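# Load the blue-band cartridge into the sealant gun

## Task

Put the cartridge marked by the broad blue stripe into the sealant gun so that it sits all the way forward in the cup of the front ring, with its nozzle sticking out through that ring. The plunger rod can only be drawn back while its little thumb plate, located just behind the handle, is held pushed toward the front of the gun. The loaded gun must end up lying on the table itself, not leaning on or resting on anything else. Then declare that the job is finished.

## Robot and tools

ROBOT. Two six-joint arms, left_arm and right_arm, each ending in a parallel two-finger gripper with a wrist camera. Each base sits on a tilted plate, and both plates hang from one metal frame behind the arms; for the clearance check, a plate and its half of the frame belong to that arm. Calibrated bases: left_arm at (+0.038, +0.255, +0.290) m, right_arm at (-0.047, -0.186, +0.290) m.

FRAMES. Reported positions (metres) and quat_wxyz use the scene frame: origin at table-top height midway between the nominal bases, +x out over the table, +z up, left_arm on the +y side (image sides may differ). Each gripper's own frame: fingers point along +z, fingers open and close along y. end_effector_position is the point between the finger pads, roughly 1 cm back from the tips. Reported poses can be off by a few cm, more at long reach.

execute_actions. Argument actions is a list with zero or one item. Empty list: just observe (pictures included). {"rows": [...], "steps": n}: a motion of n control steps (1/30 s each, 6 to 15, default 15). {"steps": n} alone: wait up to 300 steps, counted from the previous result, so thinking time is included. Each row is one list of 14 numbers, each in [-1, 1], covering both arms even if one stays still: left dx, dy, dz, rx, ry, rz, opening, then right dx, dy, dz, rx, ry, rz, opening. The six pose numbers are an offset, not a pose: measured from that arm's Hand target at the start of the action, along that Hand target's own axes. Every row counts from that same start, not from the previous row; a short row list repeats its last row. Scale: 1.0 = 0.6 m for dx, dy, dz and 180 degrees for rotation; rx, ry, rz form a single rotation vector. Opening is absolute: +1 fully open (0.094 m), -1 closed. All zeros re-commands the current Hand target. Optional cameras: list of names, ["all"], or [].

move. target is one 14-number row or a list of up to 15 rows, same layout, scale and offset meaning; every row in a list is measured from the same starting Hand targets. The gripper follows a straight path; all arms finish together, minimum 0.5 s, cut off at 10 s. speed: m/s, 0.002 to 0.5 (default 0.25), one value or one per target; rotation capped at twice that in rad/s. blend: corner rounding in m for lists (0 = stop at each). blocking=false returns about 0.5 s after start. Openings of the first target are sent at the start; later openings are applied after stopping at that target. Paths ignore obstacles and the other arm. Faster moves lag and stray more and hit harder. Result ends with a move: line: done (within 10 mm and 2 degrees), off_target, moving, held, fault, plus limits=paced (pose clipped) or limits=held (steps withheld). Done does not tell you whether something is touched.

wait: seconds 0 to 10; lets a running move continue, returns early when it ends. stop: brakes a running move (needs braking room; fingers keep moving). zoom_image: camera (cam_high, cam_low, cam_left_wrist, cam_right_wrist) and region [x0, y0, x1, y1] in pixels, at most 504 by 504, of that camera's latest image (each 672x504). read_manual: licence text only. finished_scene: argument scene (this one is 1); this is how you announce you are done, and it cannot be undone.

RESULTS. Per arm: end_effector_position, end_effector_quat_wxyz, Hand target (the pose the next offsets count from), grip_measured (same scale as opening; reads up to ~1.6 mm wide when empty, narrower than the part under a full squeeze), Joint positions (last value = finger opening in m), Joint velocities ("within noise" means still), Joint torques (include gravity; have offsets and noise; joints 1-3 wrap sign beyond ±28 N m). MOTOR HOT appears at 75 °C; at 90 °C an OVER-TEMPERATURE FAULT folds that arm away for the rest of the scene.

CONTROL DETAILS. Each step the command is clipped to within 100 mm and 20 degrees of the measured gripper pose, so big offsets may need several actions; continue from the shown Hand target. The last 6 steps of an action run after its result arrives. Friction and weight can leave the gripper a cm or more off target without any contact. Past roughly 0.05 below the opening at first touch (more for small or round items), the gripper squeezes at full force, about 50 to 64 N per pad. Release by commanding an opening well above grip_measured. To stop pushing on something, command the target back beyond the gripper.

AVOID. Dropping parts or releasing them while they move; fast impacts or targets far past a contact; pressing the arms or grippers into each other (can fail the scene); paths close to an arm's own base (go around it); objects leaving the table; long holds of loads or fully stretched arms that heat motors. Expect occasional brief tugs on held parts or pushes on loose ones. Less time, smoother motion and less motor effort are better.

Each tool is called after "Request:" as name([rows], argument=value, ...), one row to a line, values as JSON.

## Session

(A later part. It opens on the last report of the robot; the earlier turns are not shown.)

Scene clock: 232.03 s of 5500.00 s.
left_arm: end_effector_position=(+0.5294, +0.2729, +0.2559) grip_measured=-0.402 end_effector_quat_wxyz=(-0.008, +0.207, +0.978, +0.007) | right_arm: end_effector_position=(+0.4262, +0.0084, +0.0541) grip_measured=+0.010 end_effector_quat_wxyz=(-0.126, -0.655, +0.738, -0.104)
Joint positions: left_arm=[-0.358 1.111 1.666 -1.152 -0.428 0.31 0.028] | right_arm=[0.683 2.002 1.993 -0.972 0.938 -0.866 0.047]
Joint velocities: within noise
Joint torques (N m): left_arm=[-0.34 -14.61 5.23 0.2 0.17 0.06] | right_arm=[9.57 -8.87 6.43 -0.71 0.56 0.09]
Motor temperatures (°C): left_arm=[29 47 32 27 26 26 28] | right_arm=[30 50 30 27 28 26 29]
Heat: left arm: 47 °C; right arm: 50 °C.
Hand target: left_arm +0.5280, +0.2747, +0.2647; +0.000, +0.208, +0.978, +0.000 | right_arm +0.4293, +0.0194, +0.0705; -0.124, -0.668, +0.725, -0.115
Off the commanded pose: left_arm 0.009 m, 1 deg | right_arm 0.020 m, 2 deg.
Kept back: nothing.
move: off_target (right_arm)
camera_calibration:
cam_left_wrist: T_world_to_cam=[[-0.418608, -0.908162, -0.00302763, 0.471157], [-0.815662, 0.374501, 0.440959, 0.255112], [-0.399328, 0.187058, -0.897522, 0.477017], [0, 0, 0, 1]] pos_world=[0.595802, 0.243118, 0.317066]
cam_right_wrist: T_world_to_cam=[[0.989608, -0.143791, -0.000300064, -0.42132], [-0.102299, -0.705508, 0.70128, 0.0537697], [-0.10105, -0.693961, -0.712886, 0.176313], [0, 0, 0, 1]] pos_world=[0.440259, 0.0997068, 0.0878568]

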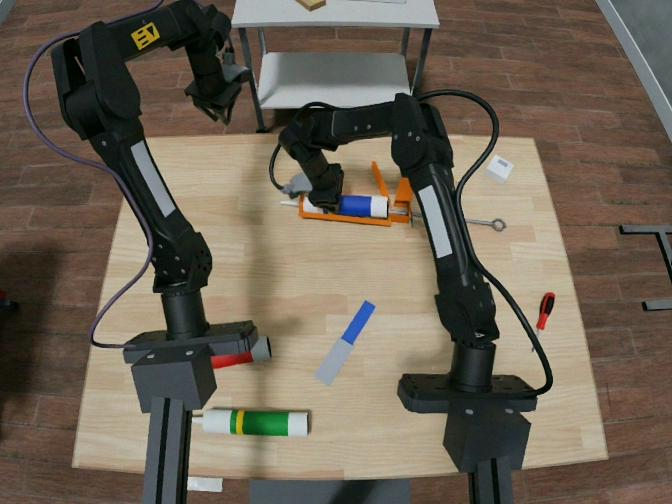

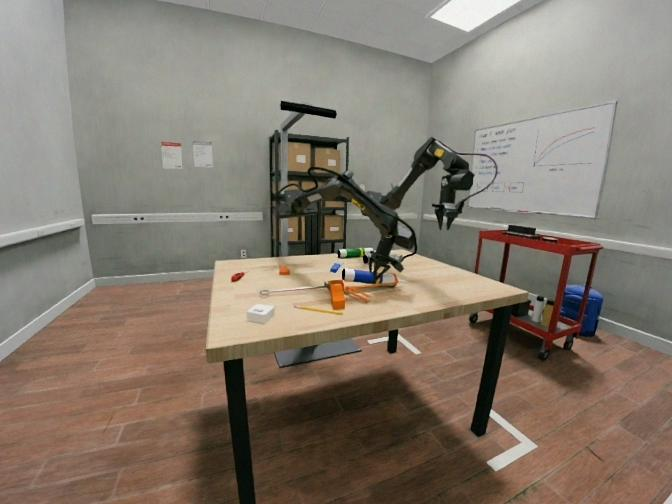

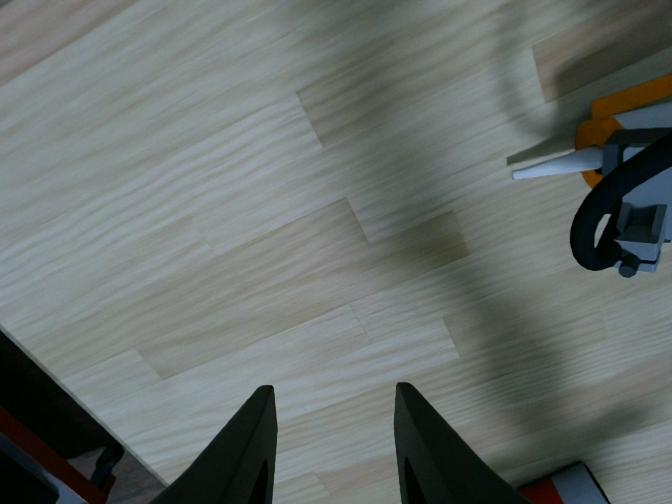

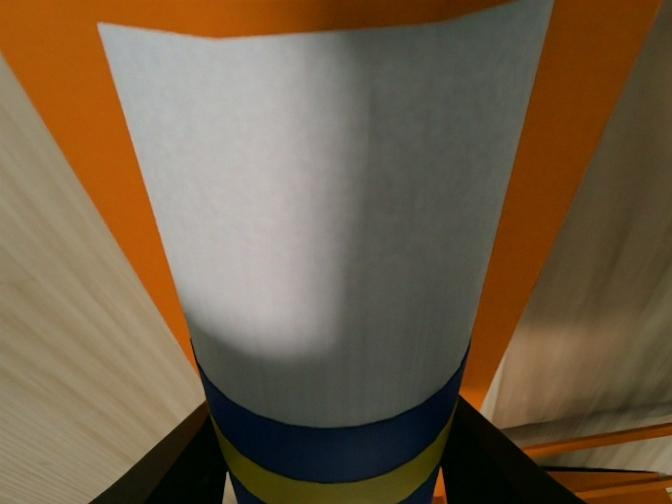

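Request:
move(target=[0,0,0,0,0,0,-0.4,-0.0087,0,0.0145,0,-0.028,0,-0.3], speed=0.04, cameras=["cam_high","cam_left_wrist","cam_low","cam_right_wrist"])

Request:
zoom_image(camera="cam_high", region=[280, 140, 480, 260])

Request:
zoom_image(camera="cam_low", region=[310, 220, 430, 310])

Scene clock: 234.13 s of 5500.00 s.
left_arm: end_effector_position=(+0.5294, +0.2729, +0.2559) grip_measured=-0.402 end_effector_quat_wxyz=(-0.008, +0.207, +0.978, +0.007) | right_arm: end_effector_position=(+0.4204, +0.0127, +0.0440) grip_measured=+0.010 end_effector_quat_wxyz=(-0.122, -0.681, +0.714, -0.108)
Joint positions: left_arm=[-0.358 1.111 1.666 -1.152 -0.428 0.31 0.028] | right_arm=[0.683 2.002 1.931 -0.879 0.952 -0.959 0.047]
Joint velocities: within noise
Joint torques (N m): left_arm=[-0.32 -14.63 5.24 0.2 0.17 0.06] | right_arm=[7.1 -13.23 2.81 -0.01 -0.25 -0.04]
Motor temperatures (°C): left_arm=[29 48 32 27 26 26 28] | right_arm=[30 51 30 27 28 26 29]
Heat: left arm: 48 °C; right arm: 51 °C.
Hand target: left_arm +0.5280, +0.2747, +0.2647; +0.000, +0.208, +0.978, +0.000 | right_arm +0.4294, +0.0214, +0.0606; +0.092, +0.672, -0.730, +0.085
Off the commanded pose: left_arm 0.009 m, 1 deg | right_arm 0.021 m, 5 deg.
Kept back: nothing.
move: off_target (right_arm)
camera_calibration:
cam_left_wrist: T_world_to_cam=[[-0.418608, -0.908162, -0.00302763, 0.471157], [-0.815662, 0.374501, 0.440959, 0.255112], [-0.399328, 0.187058, -0.897522, 0.477017], [0, 0, 0, 1]] pos_world=[0.595802, 0.243118, 0.317066]
cam_right_wrist: T_world_to_cam=[[0.997363, -0.0725751, -0.000194665, -0.419104], [-0.0516659, -0.711896, 0.700382, 0.0421475], [-0.0509689, -0.698525, -0.713768, 0.150584], [0, 0, 0, 1]] pos_world=[0.427851, 0.104775, 0.0778809]

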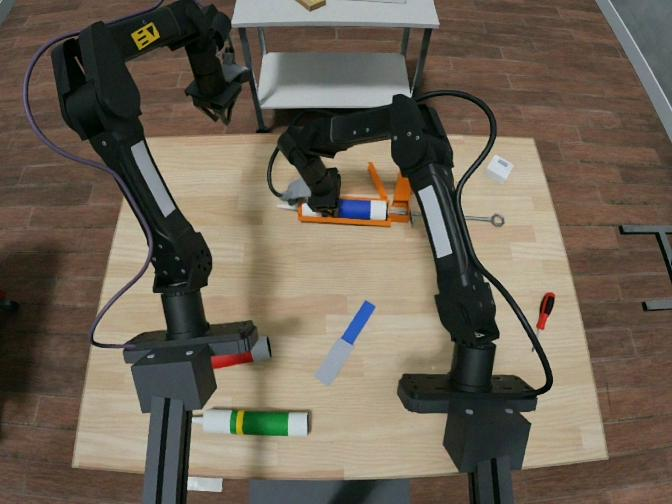

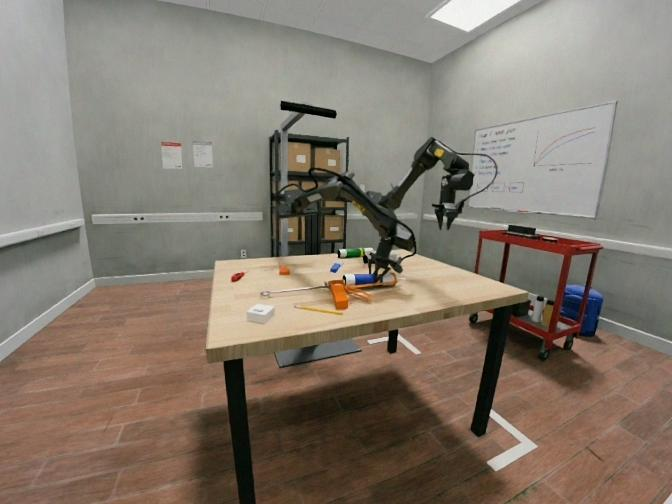

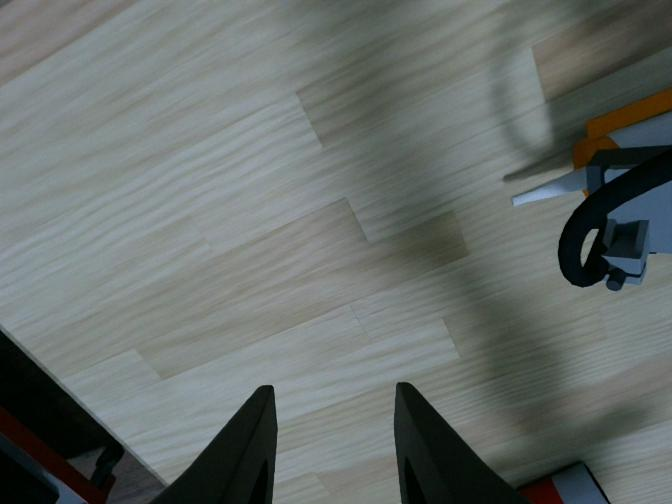

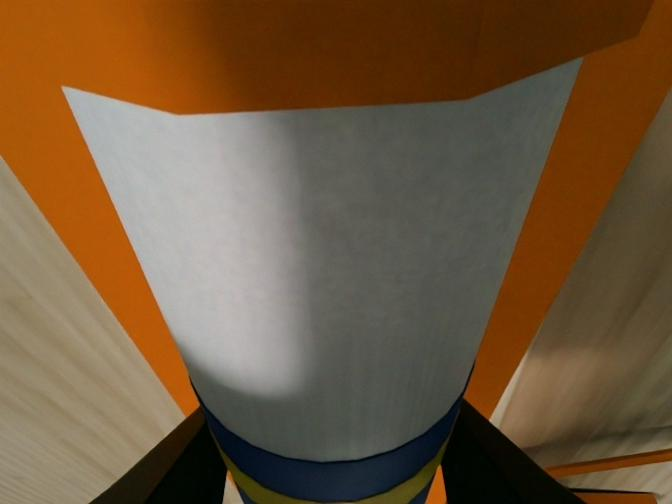

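Scaled by 2.520 from the camera's 672x504 image, which has a finer 960x720 frame.

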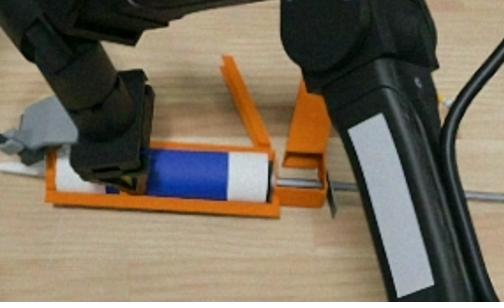

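Scaled by 4.200 from the camera's 672x504 image, which has a finer 960x720 frame.

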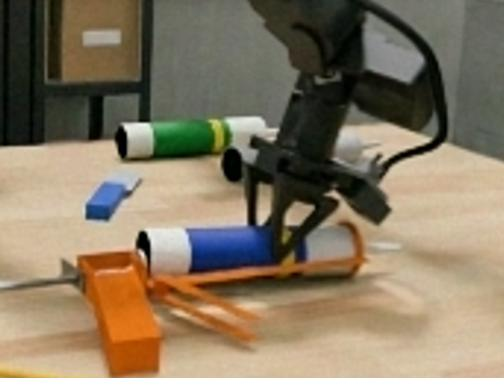

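Request:
zoom_image(camera="cam_high", region=[270, 180, 400, 240])

Request:
zoom_image(camera="cam_low", region=[335, 262, 415, 302])

Request:
zoom_image(camera="cam_left_wrist", region=[500, 80, 672, 300])

Scaled by 3.877 from the camera's 672x504 image, which has a finer 960x720 frame.

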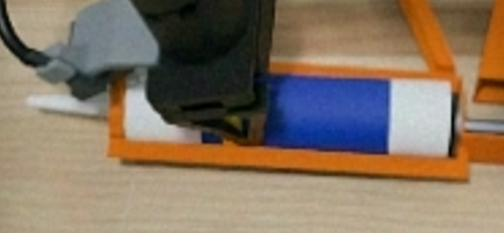

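Scaled by 6.300 from the camera's 672x504 image, which has a finer 960x720 frame.

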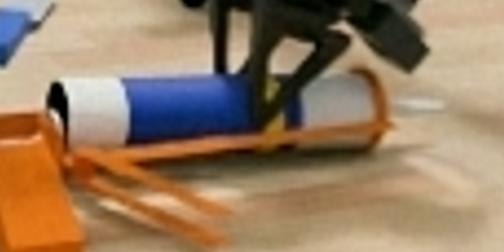

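Scaled by 2.291 from the camera's 672x504 image, which has a finer 960x720 frame.

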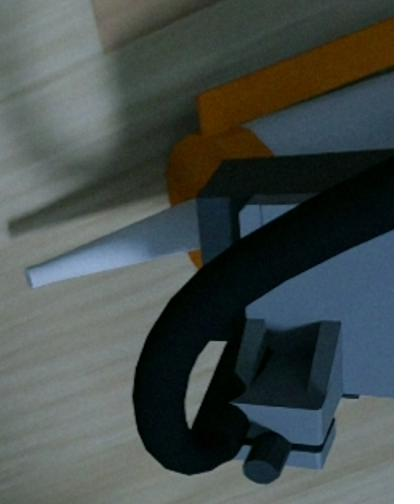

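Request:
move(target=[0,0,0,0,0,0,-0.4,0,0,0,0,0,0,0.4], speed=0.04, cameras=["cam_high","cam_left_wrist","cam_low","cam_right_wrist"])

Request:
zoom_image(camera="cam_high", region=[270, 180, 400, 240])

Request:
zoom_image(camera="cam_low", region=[335, 262, 415, 302])

Scene clock: 235.57 s of 5500.00 s.
left_arm: end_effector_position=(+0.5294, +0.2729, +0.2559) grip_measured=-0.402 end_effector_quat_wxyz=(-0.008, +0.207, +0.978, +0.007) | right_arm: end_effector_position=(+0.4170, +0.0184, +0.0421) grip_measured=+0.398 end_effector_quat_wxyz=(-0.117, -0.680, +0.718, -0.091)
Joint positions: left_arm=[-0.358 1.111 1.666 -1.152 -0.428 0.31 0.028] | right_arm=[0.683 2.002 1.929 -0.874 0.915 -0.959 0.066]
Joint velocities: within noise
Joint torques (N m): left_arm=[-0.34 -14.63 5.24 0.2 0.17 0.06] | right_arm=[7.08 -13.27 2.59 0.02 -0.05 -0.07]
Motor temperatures (°C): left_arm=[29 48 32 27 26 26 28] | right_arm=[30 52 30 27 28 26 28]
Heat: left arm: 48 °C; right arm: 52 °C.
Hand target: left_arm +0.5280, +0.2747, +0.2647; +0.000, +0.208, +0.978, +0.000 | right_arm +0.4294, +0.0214, +0.0606; +0.092, +0.672, -0.730, +0.085
Off the commanded pose: left_arm 0.009 m, 1 deg | right_arm 0.022 m, 3 deg.
Kept back: nothing.
move: off_target (right_arm)
camera_calibration:
cam_left_wrist: T_world_to_cam=[[-0.418608, -0.908162, -0.00302763, 0.471157], [-0.815662, 0.374501, 0.440959, 0.255112], [-0.399328, 0.187058, -0.897522, 0.477017], [0, 0, 0, 1]] pos_world=[0.595802, 0.243118, 0.317066]
cam_right_wrist: T_world_to_cam=[[0.996517, -0.0812307, -0.0188399, -0.414047], [-0.0469689, -0.733473, 0.678094, 0.0467152], [-0.0689006, -0.674847, -0.734734, 0.160933], [0, 0, 0, 1]] pos_world=[0.425887, 0.109236, 0.0787648]

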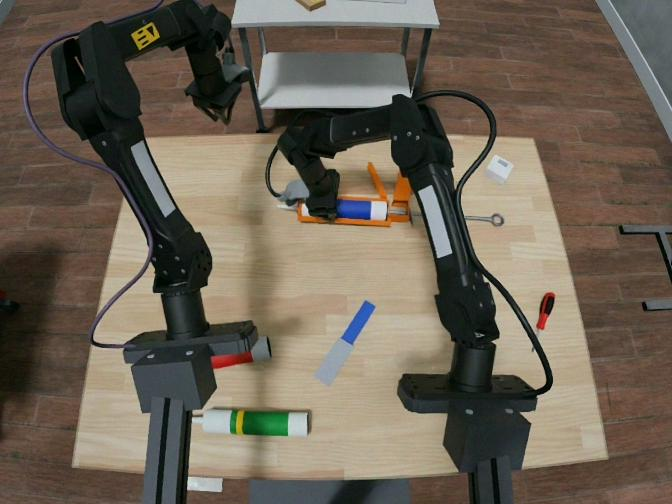

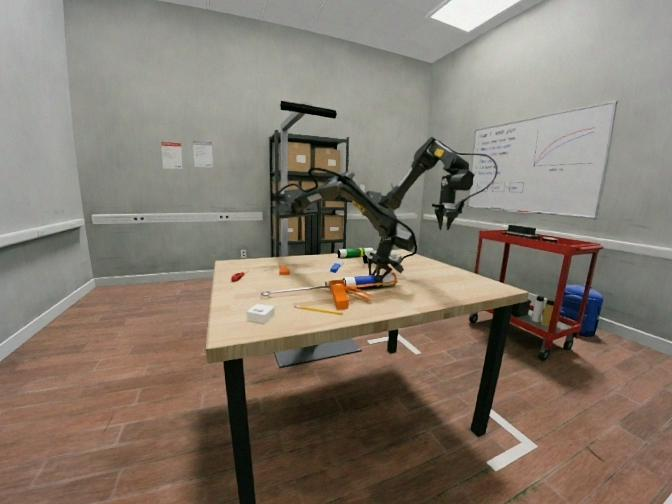

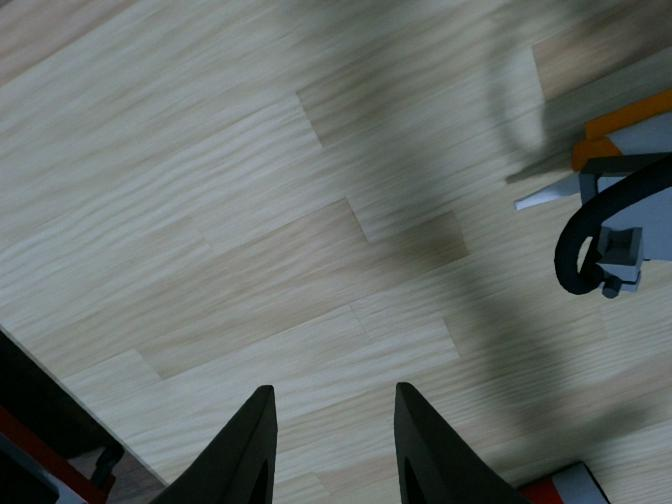

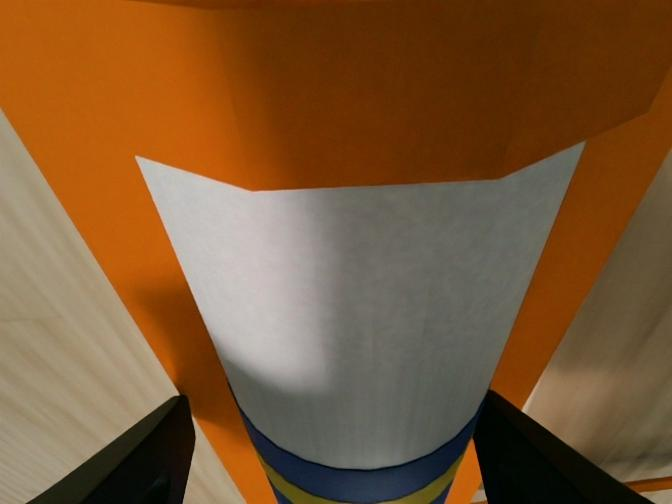

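Scaled by 3.877 from the camera's 672x504 image, which has a finer 960x720 frame.

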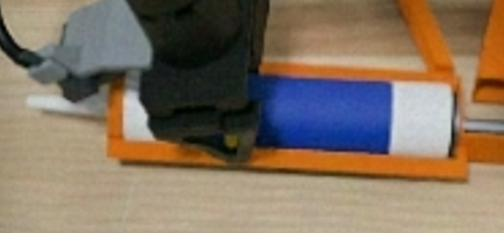

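Scaled by 6.300 from the camera's 672x504 image, which has a finer 960x720 frame.

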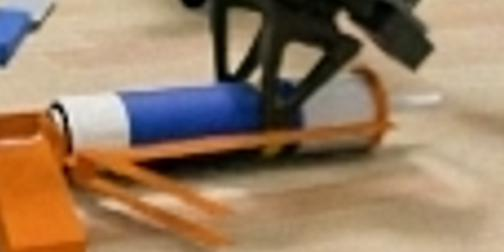

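Request:
move(target=[0,0,0,0,0,0,-0.4,0.0497,0,-0.194,0,0,0,0.4], speed=0.08, cameras=["cam_high","cam_left_wrist","cam_low","cam_right_wrist"])

Request:
zoom_image(camera="cam_high", region=[270, 180, 400, 240])

Request:
zoom_image(camera="cam_low", region=[335, 262, 415, 302])

Scene clock: 238.00 s of 5500.00 s.
left_arm: end_effector_position=(+0.5294, +0.2729, +0.2559) grip_measured=-0.402 end_effector_quat_wxyz=(-0.008, +0.207, +0.978, +0.007) | right_arm: end_effector_position=(+0.4168, +0.0224, +0.1563) grip_measured=+0.398 end_effector_quat_wxyz=(-0.115, -0.679, +0.720, -0.081)
Joint positions: left_arm=[-0.358 1.111 1.666 -1.152 -0.428 0.31 0.028] | right_arm=[0.884 1.887 2.048 -1.353 0.992 -0.656 0.066]
Joint velocities: within noise
Joint torques (N m): left_arm=[-0.34 -14.63 5.23 0.2 0.17 0.06] | right_arm=[8.73 -10.92 5.61 -0.55 0.24 0.08]
Motor temperatures (°C): left_arm=[29 49 32 27 26 26 28] | right_arm=[30 53 30 27 28 26 28]
Heat: left arm: 49 °C; right arm: 53 °C.
Hand target: left_arm +0.5280, +0.2747, +0.2647; +0.000, +0.208, +0.978, +0.000 | right_arm +0.4293, +0.0214, +0.1807; +0.092, +0.672, -0.730, +0.085
Off the commanded pose: left_arm 0.009 m, 1 deg | right_arm 0.027 m, 3 deg.
Kept back: nothing.
move: off_target (right_arm)
camera_calibration:
cam_left_wrist: T_world_to_cam=[[-0.418608, -0.908162, -0.00302763, 0.471157], [-0.815662, 0.374501, 0.440959, 0.255112], [-0.399328, 0.187058, -0.897522, 0.477017], [0, 0, 0, 1]] pos_world=[0.595802, 0.243118, 0.317066]
cam_right_wrist: T_world_to_cam=[[0.99569, -0.0877841, -0.0299375, -0.409163], [-0.0456362, -0.744702, 0.665835, -0.0262049], [-0.0807443, -0.661599, -0.745498, 0.253813], [0, 0, 0, 1]] pos_world=[0.426697, 0.11249, 0.194416]

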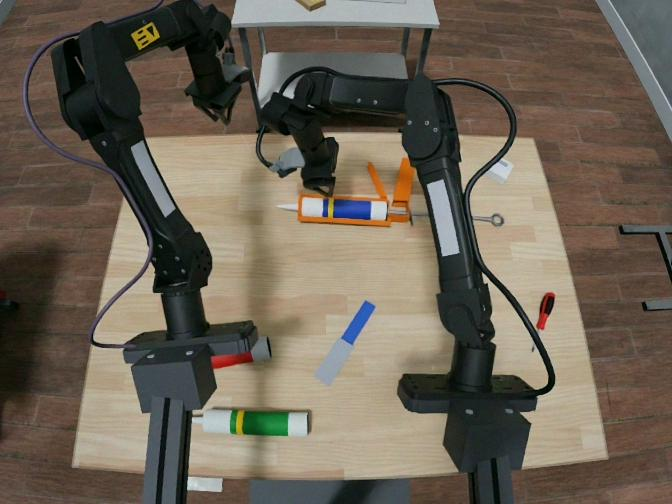

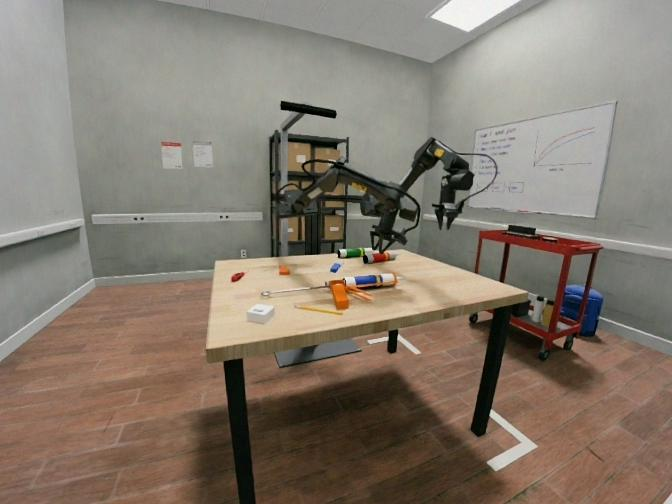

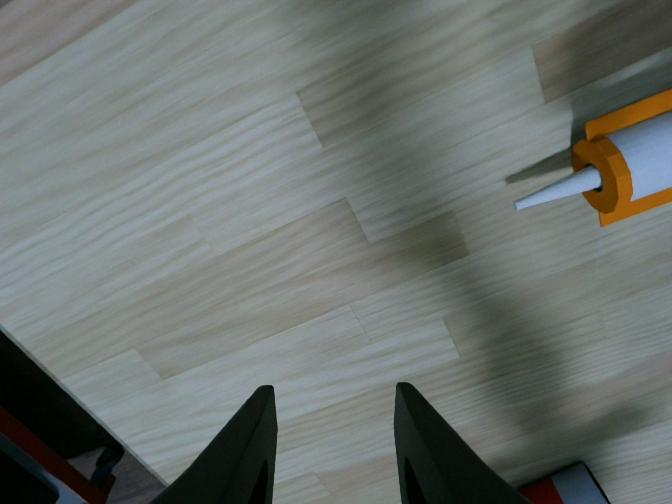

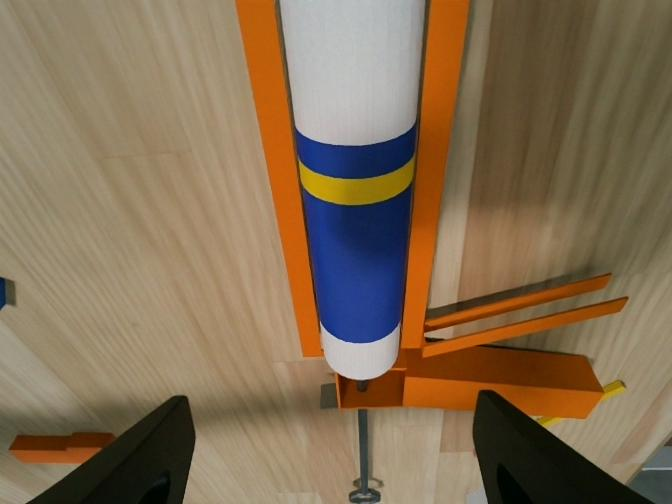

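Scaled by 3.877 from the camera's 672x504 image, which has a finer 960x720 frame.

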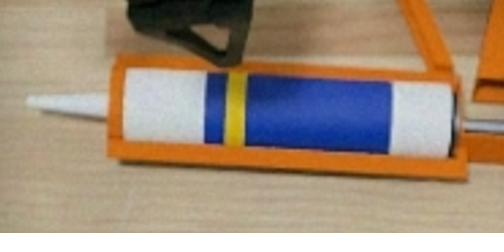

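Scaled by 6.300 from the camera's 672x504 image, which has a finer 960x720 frame.

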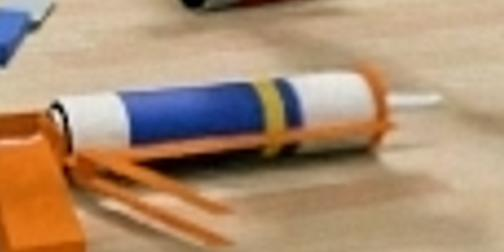

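Request:
execute_actions(actions=[])

Scene clock: 239.00 s of 5500.00 s.
left_arm: end_effector_position=(+0.5294, +0.2729, +0.2559) grip_measured=-0.402 end_effector_quat_wxyz=(-0.008, +0.207, +0.978, +0.007) | right_arm: end_effector_position=(+0.4166, +0.0216, +0.1565) grip_measured=+0.398 end_effector_quat_wxyz=(-0.116, -0.679, +0.720, -0.082)
Joint positions: left_arm=[-0.358 1.111 1.666 -1.152 -0.428 0.31 0.028] | right_arm=[0.884 1.887 2.049 -1.358 0.993 -0.653 0.066]
Joint velocities: within noise
Joint torques (N m): left_arm=[-0.34 -14.63 5.24 0.2 0.17 0.06] | right_arm=[8.73 -10.91 5.59 -0.56 0.25 0.09]
Motor temperatures (°C): left_arm=[29 49 32 27 26 26 28] | right_arm=[31 53 30 27 28 26 28]
Heat: left arm: 49 °C; right arm: 53 °C.
Hand target: left_arm +0.5280, +0.2747, +0.2647; +0.000, +0.208, +0.978, +0.000 | right_arm +0.4293, +0.0214, +0.1807; +0.092, +0.672, -0.730, +0.085
Off the commanded pose: left_arm 0.009 m, 1 deg | right_arm 0.027 m, 3 deg.
Steps of this call (1-30: nothing new was sent). Readings (end_effector_position of left_arm | right_arm):
1: (+0.5294, +0.2729, +0.2559) | (+0.4166, +0.0222, +0.1563)
2: (+0.5294, +0.2729, +0.2559) | (+0.4169, +0.0220, +0.1564)
4: (+0.5294, +0.2729, +0.2559) | (+0.4168, +0.0218, +0.1565)
8: (+0.5294, +0.2729, +0.2559) | (+0.4168, +0.0218, +0.1565)
30: the state above
camera_calibration:
cam_left_wrist: T_world_to_cam=[[-0.418608, -0.908162, -0.00302763, 0.471157], [-0.815662, 0.374501, 0.440959, 0.255112], [-0.399328, 0.187058, -0.897522, 0.477017], [0, 0, 0, 1]] pos_world=[0.595802, 0.243118, 0.317066]
cam_right_wrist: T_world_to_cam=[[0.995719, -0.0873614, -0.0301808, -0.409015], [-0.0449369, -0.742911, 0.66788, -0.0275843], [-0.0807686, -0.663665, -0.743657, 0.253289], [0, 0, 0, 1]] pos_world=[0.426483, 0.111874, 0.194438]

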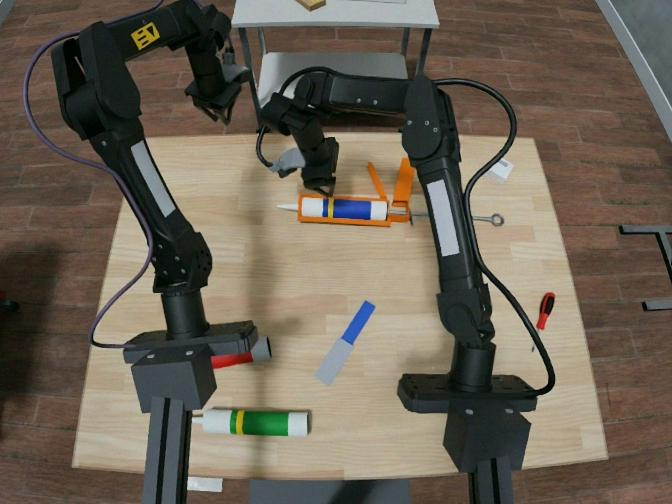

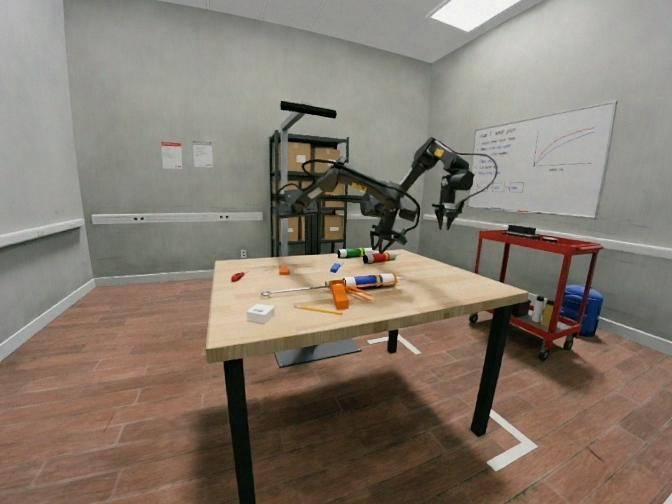

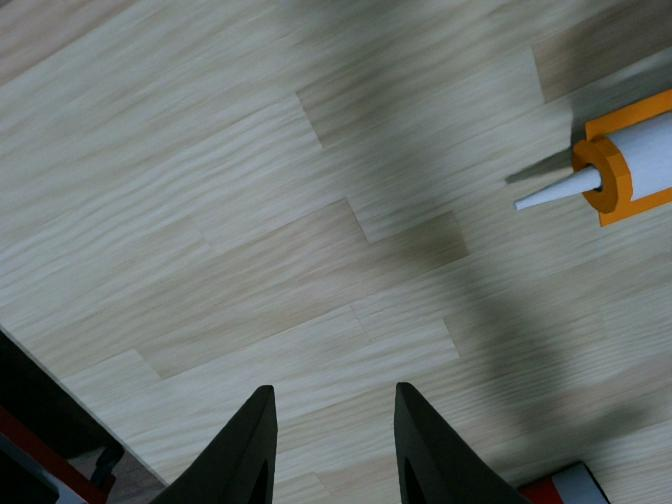

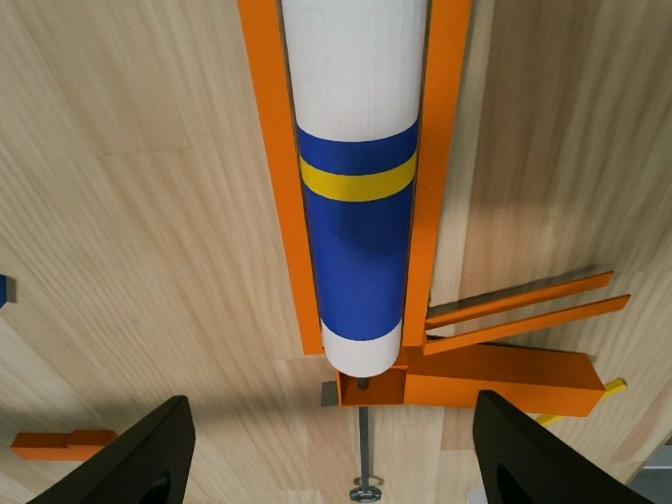

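Request:
zoom_image(camera="cam_left_wrist", region=[500, 80, 672, 240])

Request:
zoom_image(camera="cam_high", region=[370, 130, 530, 250])

Request:
zoom_image(camera="cam_low", region=[250, 250, 410, 330])

Request:
zoom_image(camera="cam_right_wrist", region=[300, 290, 640, 500])

Scaled by 2.930 from the camera's 672x504 image, which has a finer 960x720 frame.

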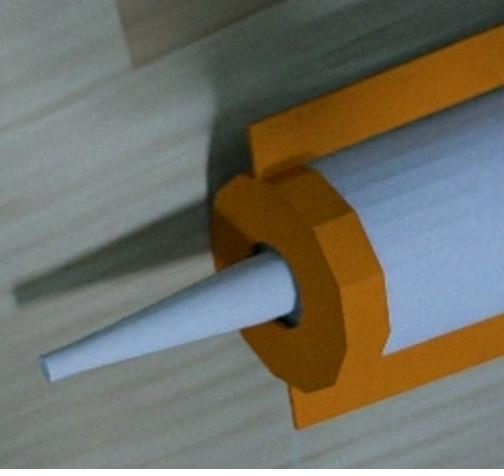

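Scaled by 3.150 from the camera's 672x504 image, which has a finer 960x720 frame.

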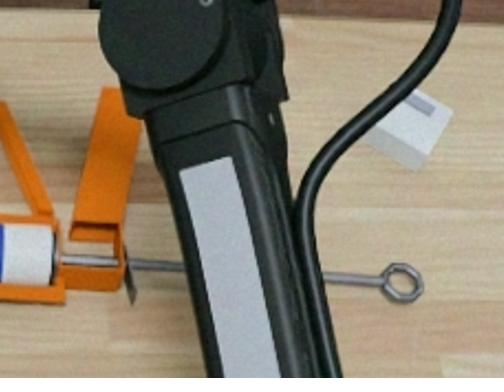

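Scaled by 3.150 from the camera's 672x504 image, which has a finer 960x720 frame.

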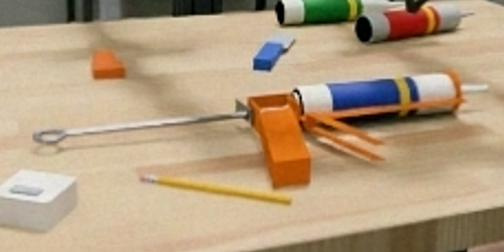

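Scaled by 1.482 from the camera's 672x504 image, which has a finer 960x720 frame.

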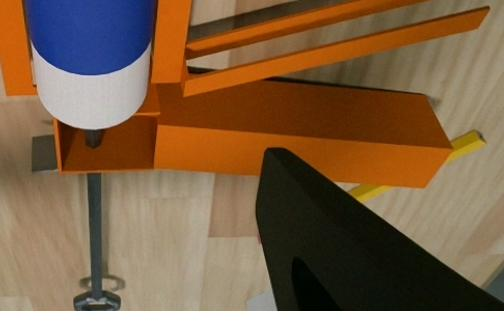

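Request:
move([
  [0,0,0,0,0,0,-0.4,0.0249,0,-0.0969,0,0,0,0.4],
  [0,0,0,0,0,0,-0.4,0.5363,-0.0042,0.0689,0,0,0,0.4],
], blend=0.03, speed=0.2)

Scene clock: 243.73 s of 5500.00 s.
left_arm: end_effector_position=(+0.5294, +0.2729, +0.2559) grip_measured=-0.402 end_effector_quat_wxyz=(-0.008, +0.207, +0.978, +0.007) | right_arm: end_effector_position=(+0.3973, -0.2994, +0.2063) grip_measured=+0.398 end_effector_quat_wxyz=(-0.114, -0.667, +0.733, -0.063)
Joint positions: left_arm=[-0.358 1.111 1.666 -1.152 -0.428 0.31 0.028] | right_arm=[-0.266 1.045 1.375 -0.902 0.134 -1.653 0.066]
Joint velocities: within noise
Joint torques (N m): left_arm=[-0.34 -14.63 5.24 0.2 0.17 0.05] | right_arm=[-1.21 -12.53 4.42 0.4 -0.05 -0.14]
Motor temperatures (°C): left_arm=[29 50 32 27 26 26 28] | right_arm=[30 53 30 27 28 26 28]
Heat: left arm: 50 °C; right arm: 53 °C.
Hand target: left_arm +0.5280, +0.2747, +0.2647; +0.000, +0.208, +0.978, +0.000 | right_arm +0.4055, -0.2996, +0.2208; -0.092, -0.672, +0.730, -0.085
Off the commanded pose: left_arm 0.009 m, 1 deg | right_arm 0.017 m, 4 deg.
Kept back: nothing.
move: off_target (right_arm)
camera_calibration:
cam_left_wrist: T_world_to_cam=[[-0.418608, -0.908162, -0.00302763, 0.471157], [-0.815662, 0.374501, 0.440959, 0.255112], [-0.399328, 0.187058, -0.897522, 0.477017], [0, 0, 0, 1]] pos_world=[0.595802, 0.243118, 0.317066]
cam_right_wrist: T_world_to_cam=[[0.990919, -0.124836, -0.0499569, -0.421579], [-0.0630889, -0.759759, 0.647137, -0.293754], [-0.118741, -0.638108, -0.760735, 0.101903], [0, 0, 0, 1]] pos_world=[0.411318, -0.210785, 0.246559]

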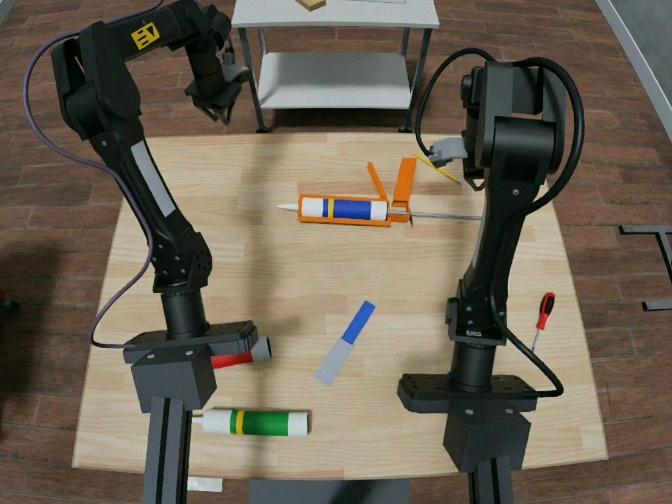

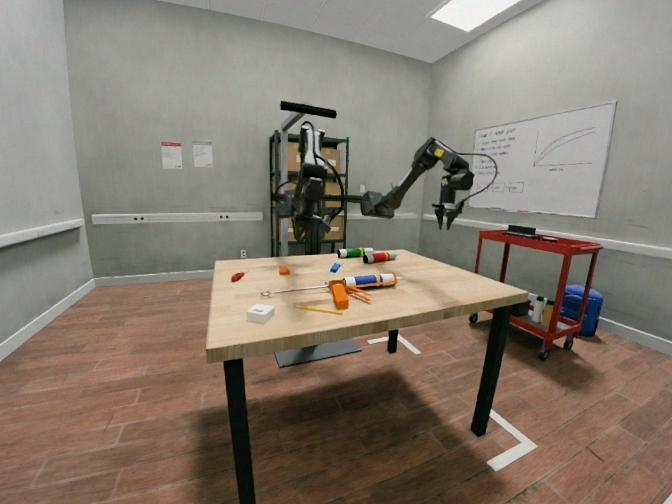

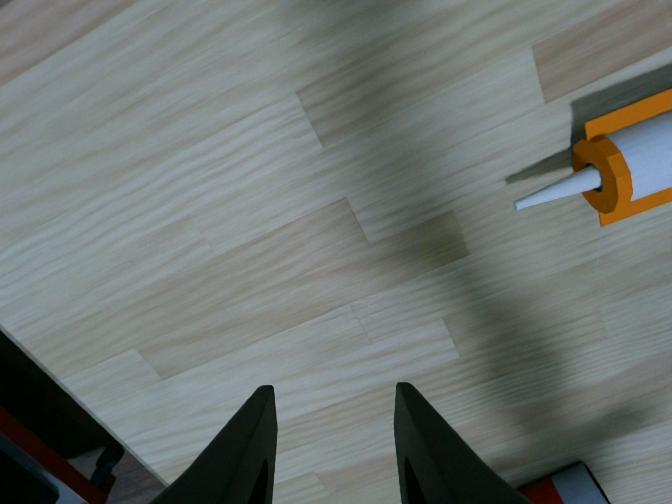

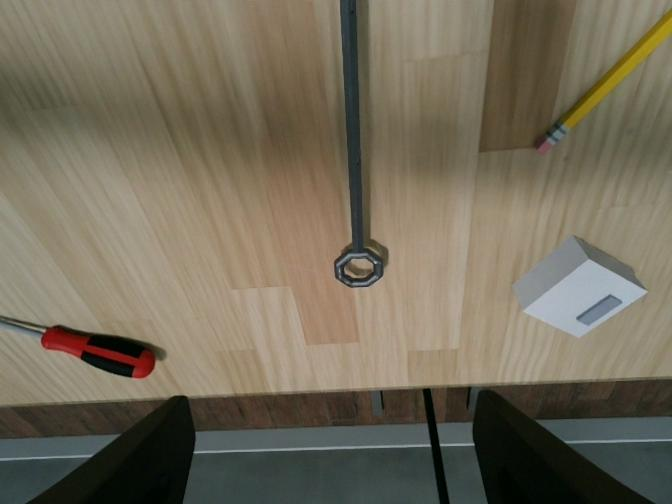

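Request:
move(target=[0,0,0,0,0,0,-0.4,0.0717,-0.0027,0.2607,0,0,0,-0.3], speed=0.15, cameras=["cam_right_wrist"])

Scene clock: 246.10 s of 5500.00 s.
left_arm: end_effector_position=(+0.5294, +0.2729, +0.2559) grip_measured=-0.402 end_effector_quat_wxyz=(-0.008, +0.207, +0.978, +0.007) | right_arm: end_effector_position=(+0.3917, -0.3720, +0.0812) grip_measured=-0.298 end_effector_quat_wxyz=(-0.100, -0.667, +0.735, -0.073)
Joint positions: left_arm=[-0.358 1.111 1.666 -1.152 -0.428 0.31 0.028] | right_arm=[-0.476 1.38 1.287 -0.443 -0.057 -1.757 0.033]
Joint velocities: within noise
Joint torques (N m): left_arm=[-0.34 -14.63 5.24 0.2 0.16 0.06] | right_arm=[-2.81 -8.23 5.37 0.54 -0.05 -0.14]
Motor temperatures (°C): left_arm=[29 50 32 27 26 26 28] | right_arm=[30 53 30 27 28 26 28]
Heat: left arm: 50 °C; right arm: 53 °C.
Hand target: left_arm +0.5280, +0.2747, +0.2647; +0.000, +0.208, +0.978, +0.000 | right_arm +0.4007, -0.3801, +0.0799; -0.092, -0.672, +0.730, -0.085
Off the commanded pose: left_arm 0.009 m, 1 deg | right_arm 0.012 m, 2 deg.
Kept back: nothing.
move: off_target (right_arm)
camera_calibration:
cam_right_wrist: T_world_to_cam=[[0.992118, -0.124179, -0.0168066, -0.434219], [-0.0846582, -0.763088, 0.640726, -0.260584], [-0.0923895, -0.634253, -0.767585, -0.0486194], [0, 0, 0, 1]] pos_world=[0.404244, -0.283606, 0.122346]
Images, in order (width x height): cam_right_wrist 672x504.

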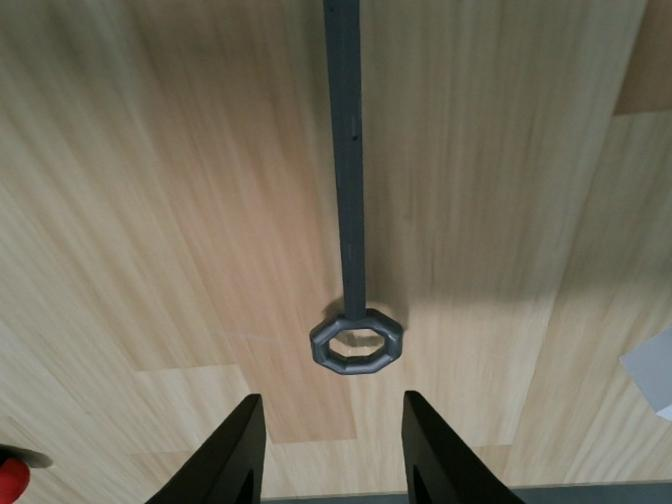

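Request:
move(target=[0,0,0,0,0,0,-0.4,-0.015,-0.0092,0.096,0,0,0,-0.4], speed=0.08, cameras=["cam_right_wrist"])

Scene clock: 247.70 s of 5500.00 s.
left_arm: end_effector_position=(+0.5294, +0.2729, +0.2559) grip_measured=-0.402 end_effector_quat_wxyz=(-0.008, +0.207, +0.978, +0.007) | right_arm: end_effector_position=(+0.3966, -0.3806, +0.0264) grip_measured=-0.398 end_effector_quat_wxyz=(-0.092, -0.672, +0.732, -0.069)
Joint positions: left_arm=[-0.358 1.111 1.666 -1.152 -0.428 0.31 0.028] | right_arm=[-0.456 1.56 1.354 -0.327 -0.057 -1.759 0.028]
Joint velocities: within noise
Joint torques (N m): left_arm=[-0.34 -14.63 5.24 0.2 0.17 0.05] | right_arm=[-1.42 -8.24 5.41 0.53 0.28 0.06]
Motor temperatures (°C): left_arm=[29 50 32 27 26 26 28] | right_arm=[30 52 30 27 28 26 28]
Heat: left arm: 50 °C; right arm: 52 °C.
Hand target: left_arm +0.5280, +0.2747, +0.2647; +0.000, +0.208, +0.978, +0.000 | right_arm +0.4058, -0.3862, +0.0220; +0.092, +0.672, -0.730, +0.085
Off the commanded pose: left_arm 0.009 m, 1 deg | right_arm 0.012 m, 2 deg.
Kept back: nothing.
move: off_target (right_arm)
camera_calibration:
cam_right_wrist: T_world_to_cam=[[0.993732, -0.110958, -0.0136052, -0.436804], [-0.0779135, -0.774729, 0.627475, -0.2383], [-0.0801635, -0.622482, -0.778518, -0.0956995], [0, 0, 0, 1]] pos_world=[0.407827, -0.292656, 0.0690808]
Images, in order (width x height): cam_right_wrist 672x504.

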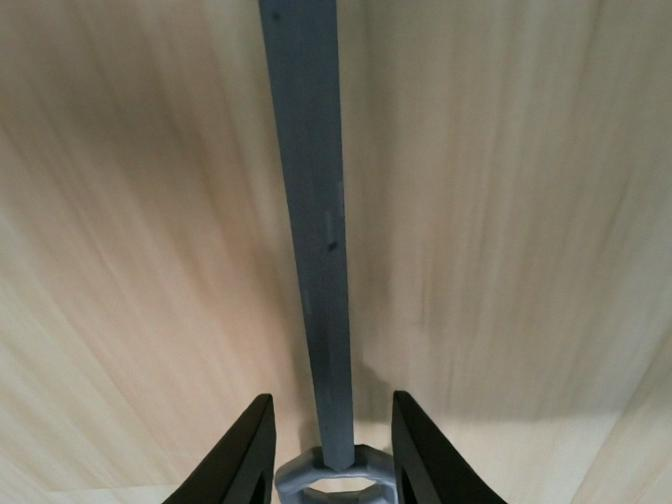

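Request:
move(target=[0,0,0,0,0,0,-0.4,-0.0033,0,0.0129,0,0,0,-0.4], speed=0.05, cameras=[])

Request:
move(target=[0,0,0,0,0,0,-0.4,0,0,0,0,0,0,-1], speed=0.05, cameras=["cam_right_wrist"])

Scene clock: 248.67 s of 5500.00 s.
left_arm: end_effector_position=(+0.5294, +0.2729, +0.2559) grip_measured=-0.402 end_effector_quat_wxyz=(-0.008, +0.207, +0.978, +0.007) | right_arm: end_effector_position=(+0.3960, -0.3803, +0.0189) grip_measured=-0.398 end_effector_quat_wxyz=(-0.092, -0.673, +0.731, -0.068)
Joint positions: left_arm=[-0.358 1.111 1.666 -1.152 -0.428 0.31 0.028] | right_arm=[-0.45 1.583 1.362 -0.314 -0.053 -1.759 0.028]
Joint velocities: within noise
Joint torques (N m): left_arm=[-0.34 -14.63 5.24 0.2 0.17 0.06] | right_arm=[-1.37 -8.16 5.44 0.55 0.29 0.09]
Motor temperatures (°C): left_arm=[29 51 32 27 26 26 28] | right_arm=[30 52 30 27 28 26 28]
Heat: left arm: 51 °C; right arm: 52 °C.
Hand target: left_arm +0.5280, +0.2747, +0.2647; +0.000, +0.208, +0.978, +0.000 | right_arm +0.4058, -0.3861, +0.0139; +0.092, +0.672, -0.730, +0.085
Off the commanded pose: left_arm 0.009 m, 1 deg | right_arm 0.013 m, 2 deg.
Kept back: nothing.
move: off_target (right_arm)
No camera images: "cameras" was empty.

Scene clock: 249.37 s of 5500.00 s.
left_arm: end_effector_position=(+0.5294, +0.2729, +0.2559) grip_measured=-0.402 end_effector_quat_wxyz=(-0.008, +0.207, +0.978, +0.007) | right_arm: end_effector_position=(+0.3963, -0.3804, +0.0189) grip_measured=-0.838 end_effector_quat_wxyz=(-0.092, -0.677, +0.727, -0.068)
Joint positions: left_arm=[-0.358 1.111 1.666 -1.152 -0.428 0.31 0.028] | right_arm=[-0.45 1.583 1.362 -0.313 -0.053 -1.769 0.008]
Joint velocities: within noise
Joint torques (N m): left_arm=[-0.34 -14.63 5.23 0.2 0.16 0.06] | right_arm=[-1.37 -8.16 5.45 0.54 0.29 0.1]
Motor temperatures (°C): left_arm=[29 51 32 27 26 26 28] | right_arm=[29 52 30 27 28 26 28]
Heat: left arm: 51 °C; right arm: 52 °C.
Hand target: left_arm +0.5280, +0.2747, +0.2647; +0.000, +0.208, +0.978, +0.000 | right_arm +0.4058, -0.3861, +0.0139; +0.092, +0.672, -0.730, +0.085
Off the commanded pose: left_arm 0.009 m, 1 deg | right_arm 0.012 m, 2 deg.
Kept back: nothing.
move: off_target (right_arm)
camera_calibration:
cam_right_wrist: T_world_to_cam=[[0.995041, -0.0978622, -0.0178126, -0.43206], [-0.065165, -0.77663, 0.626577, -0.239301], [-0.075152, -0.622309, -0.779156, -0.103315], [0, 0, 0, 1]] pos_world=[0.406559, -0.292425, 0.061746]
Images, in order (width x height): cam_right_wrist 672x504.

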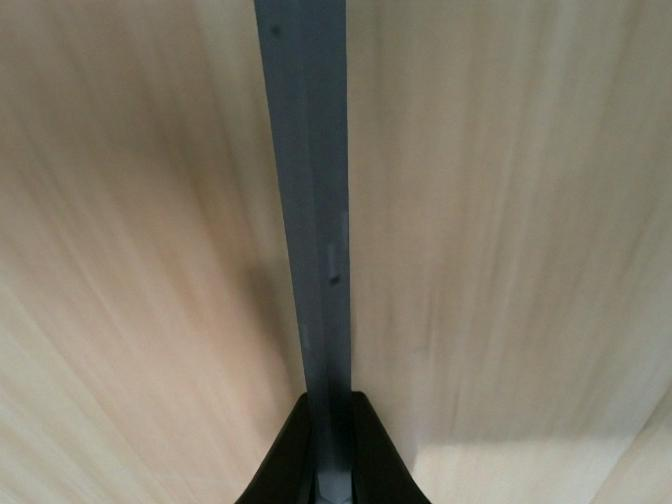

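Request:
zoom_image(camera="cam_high", region=[265, 180, 345, 240])

This scene's latest camera images include none from cam_high. They are from: cam_right_wrist. cam_high's image comes with the result of a call that names it in "cameras".


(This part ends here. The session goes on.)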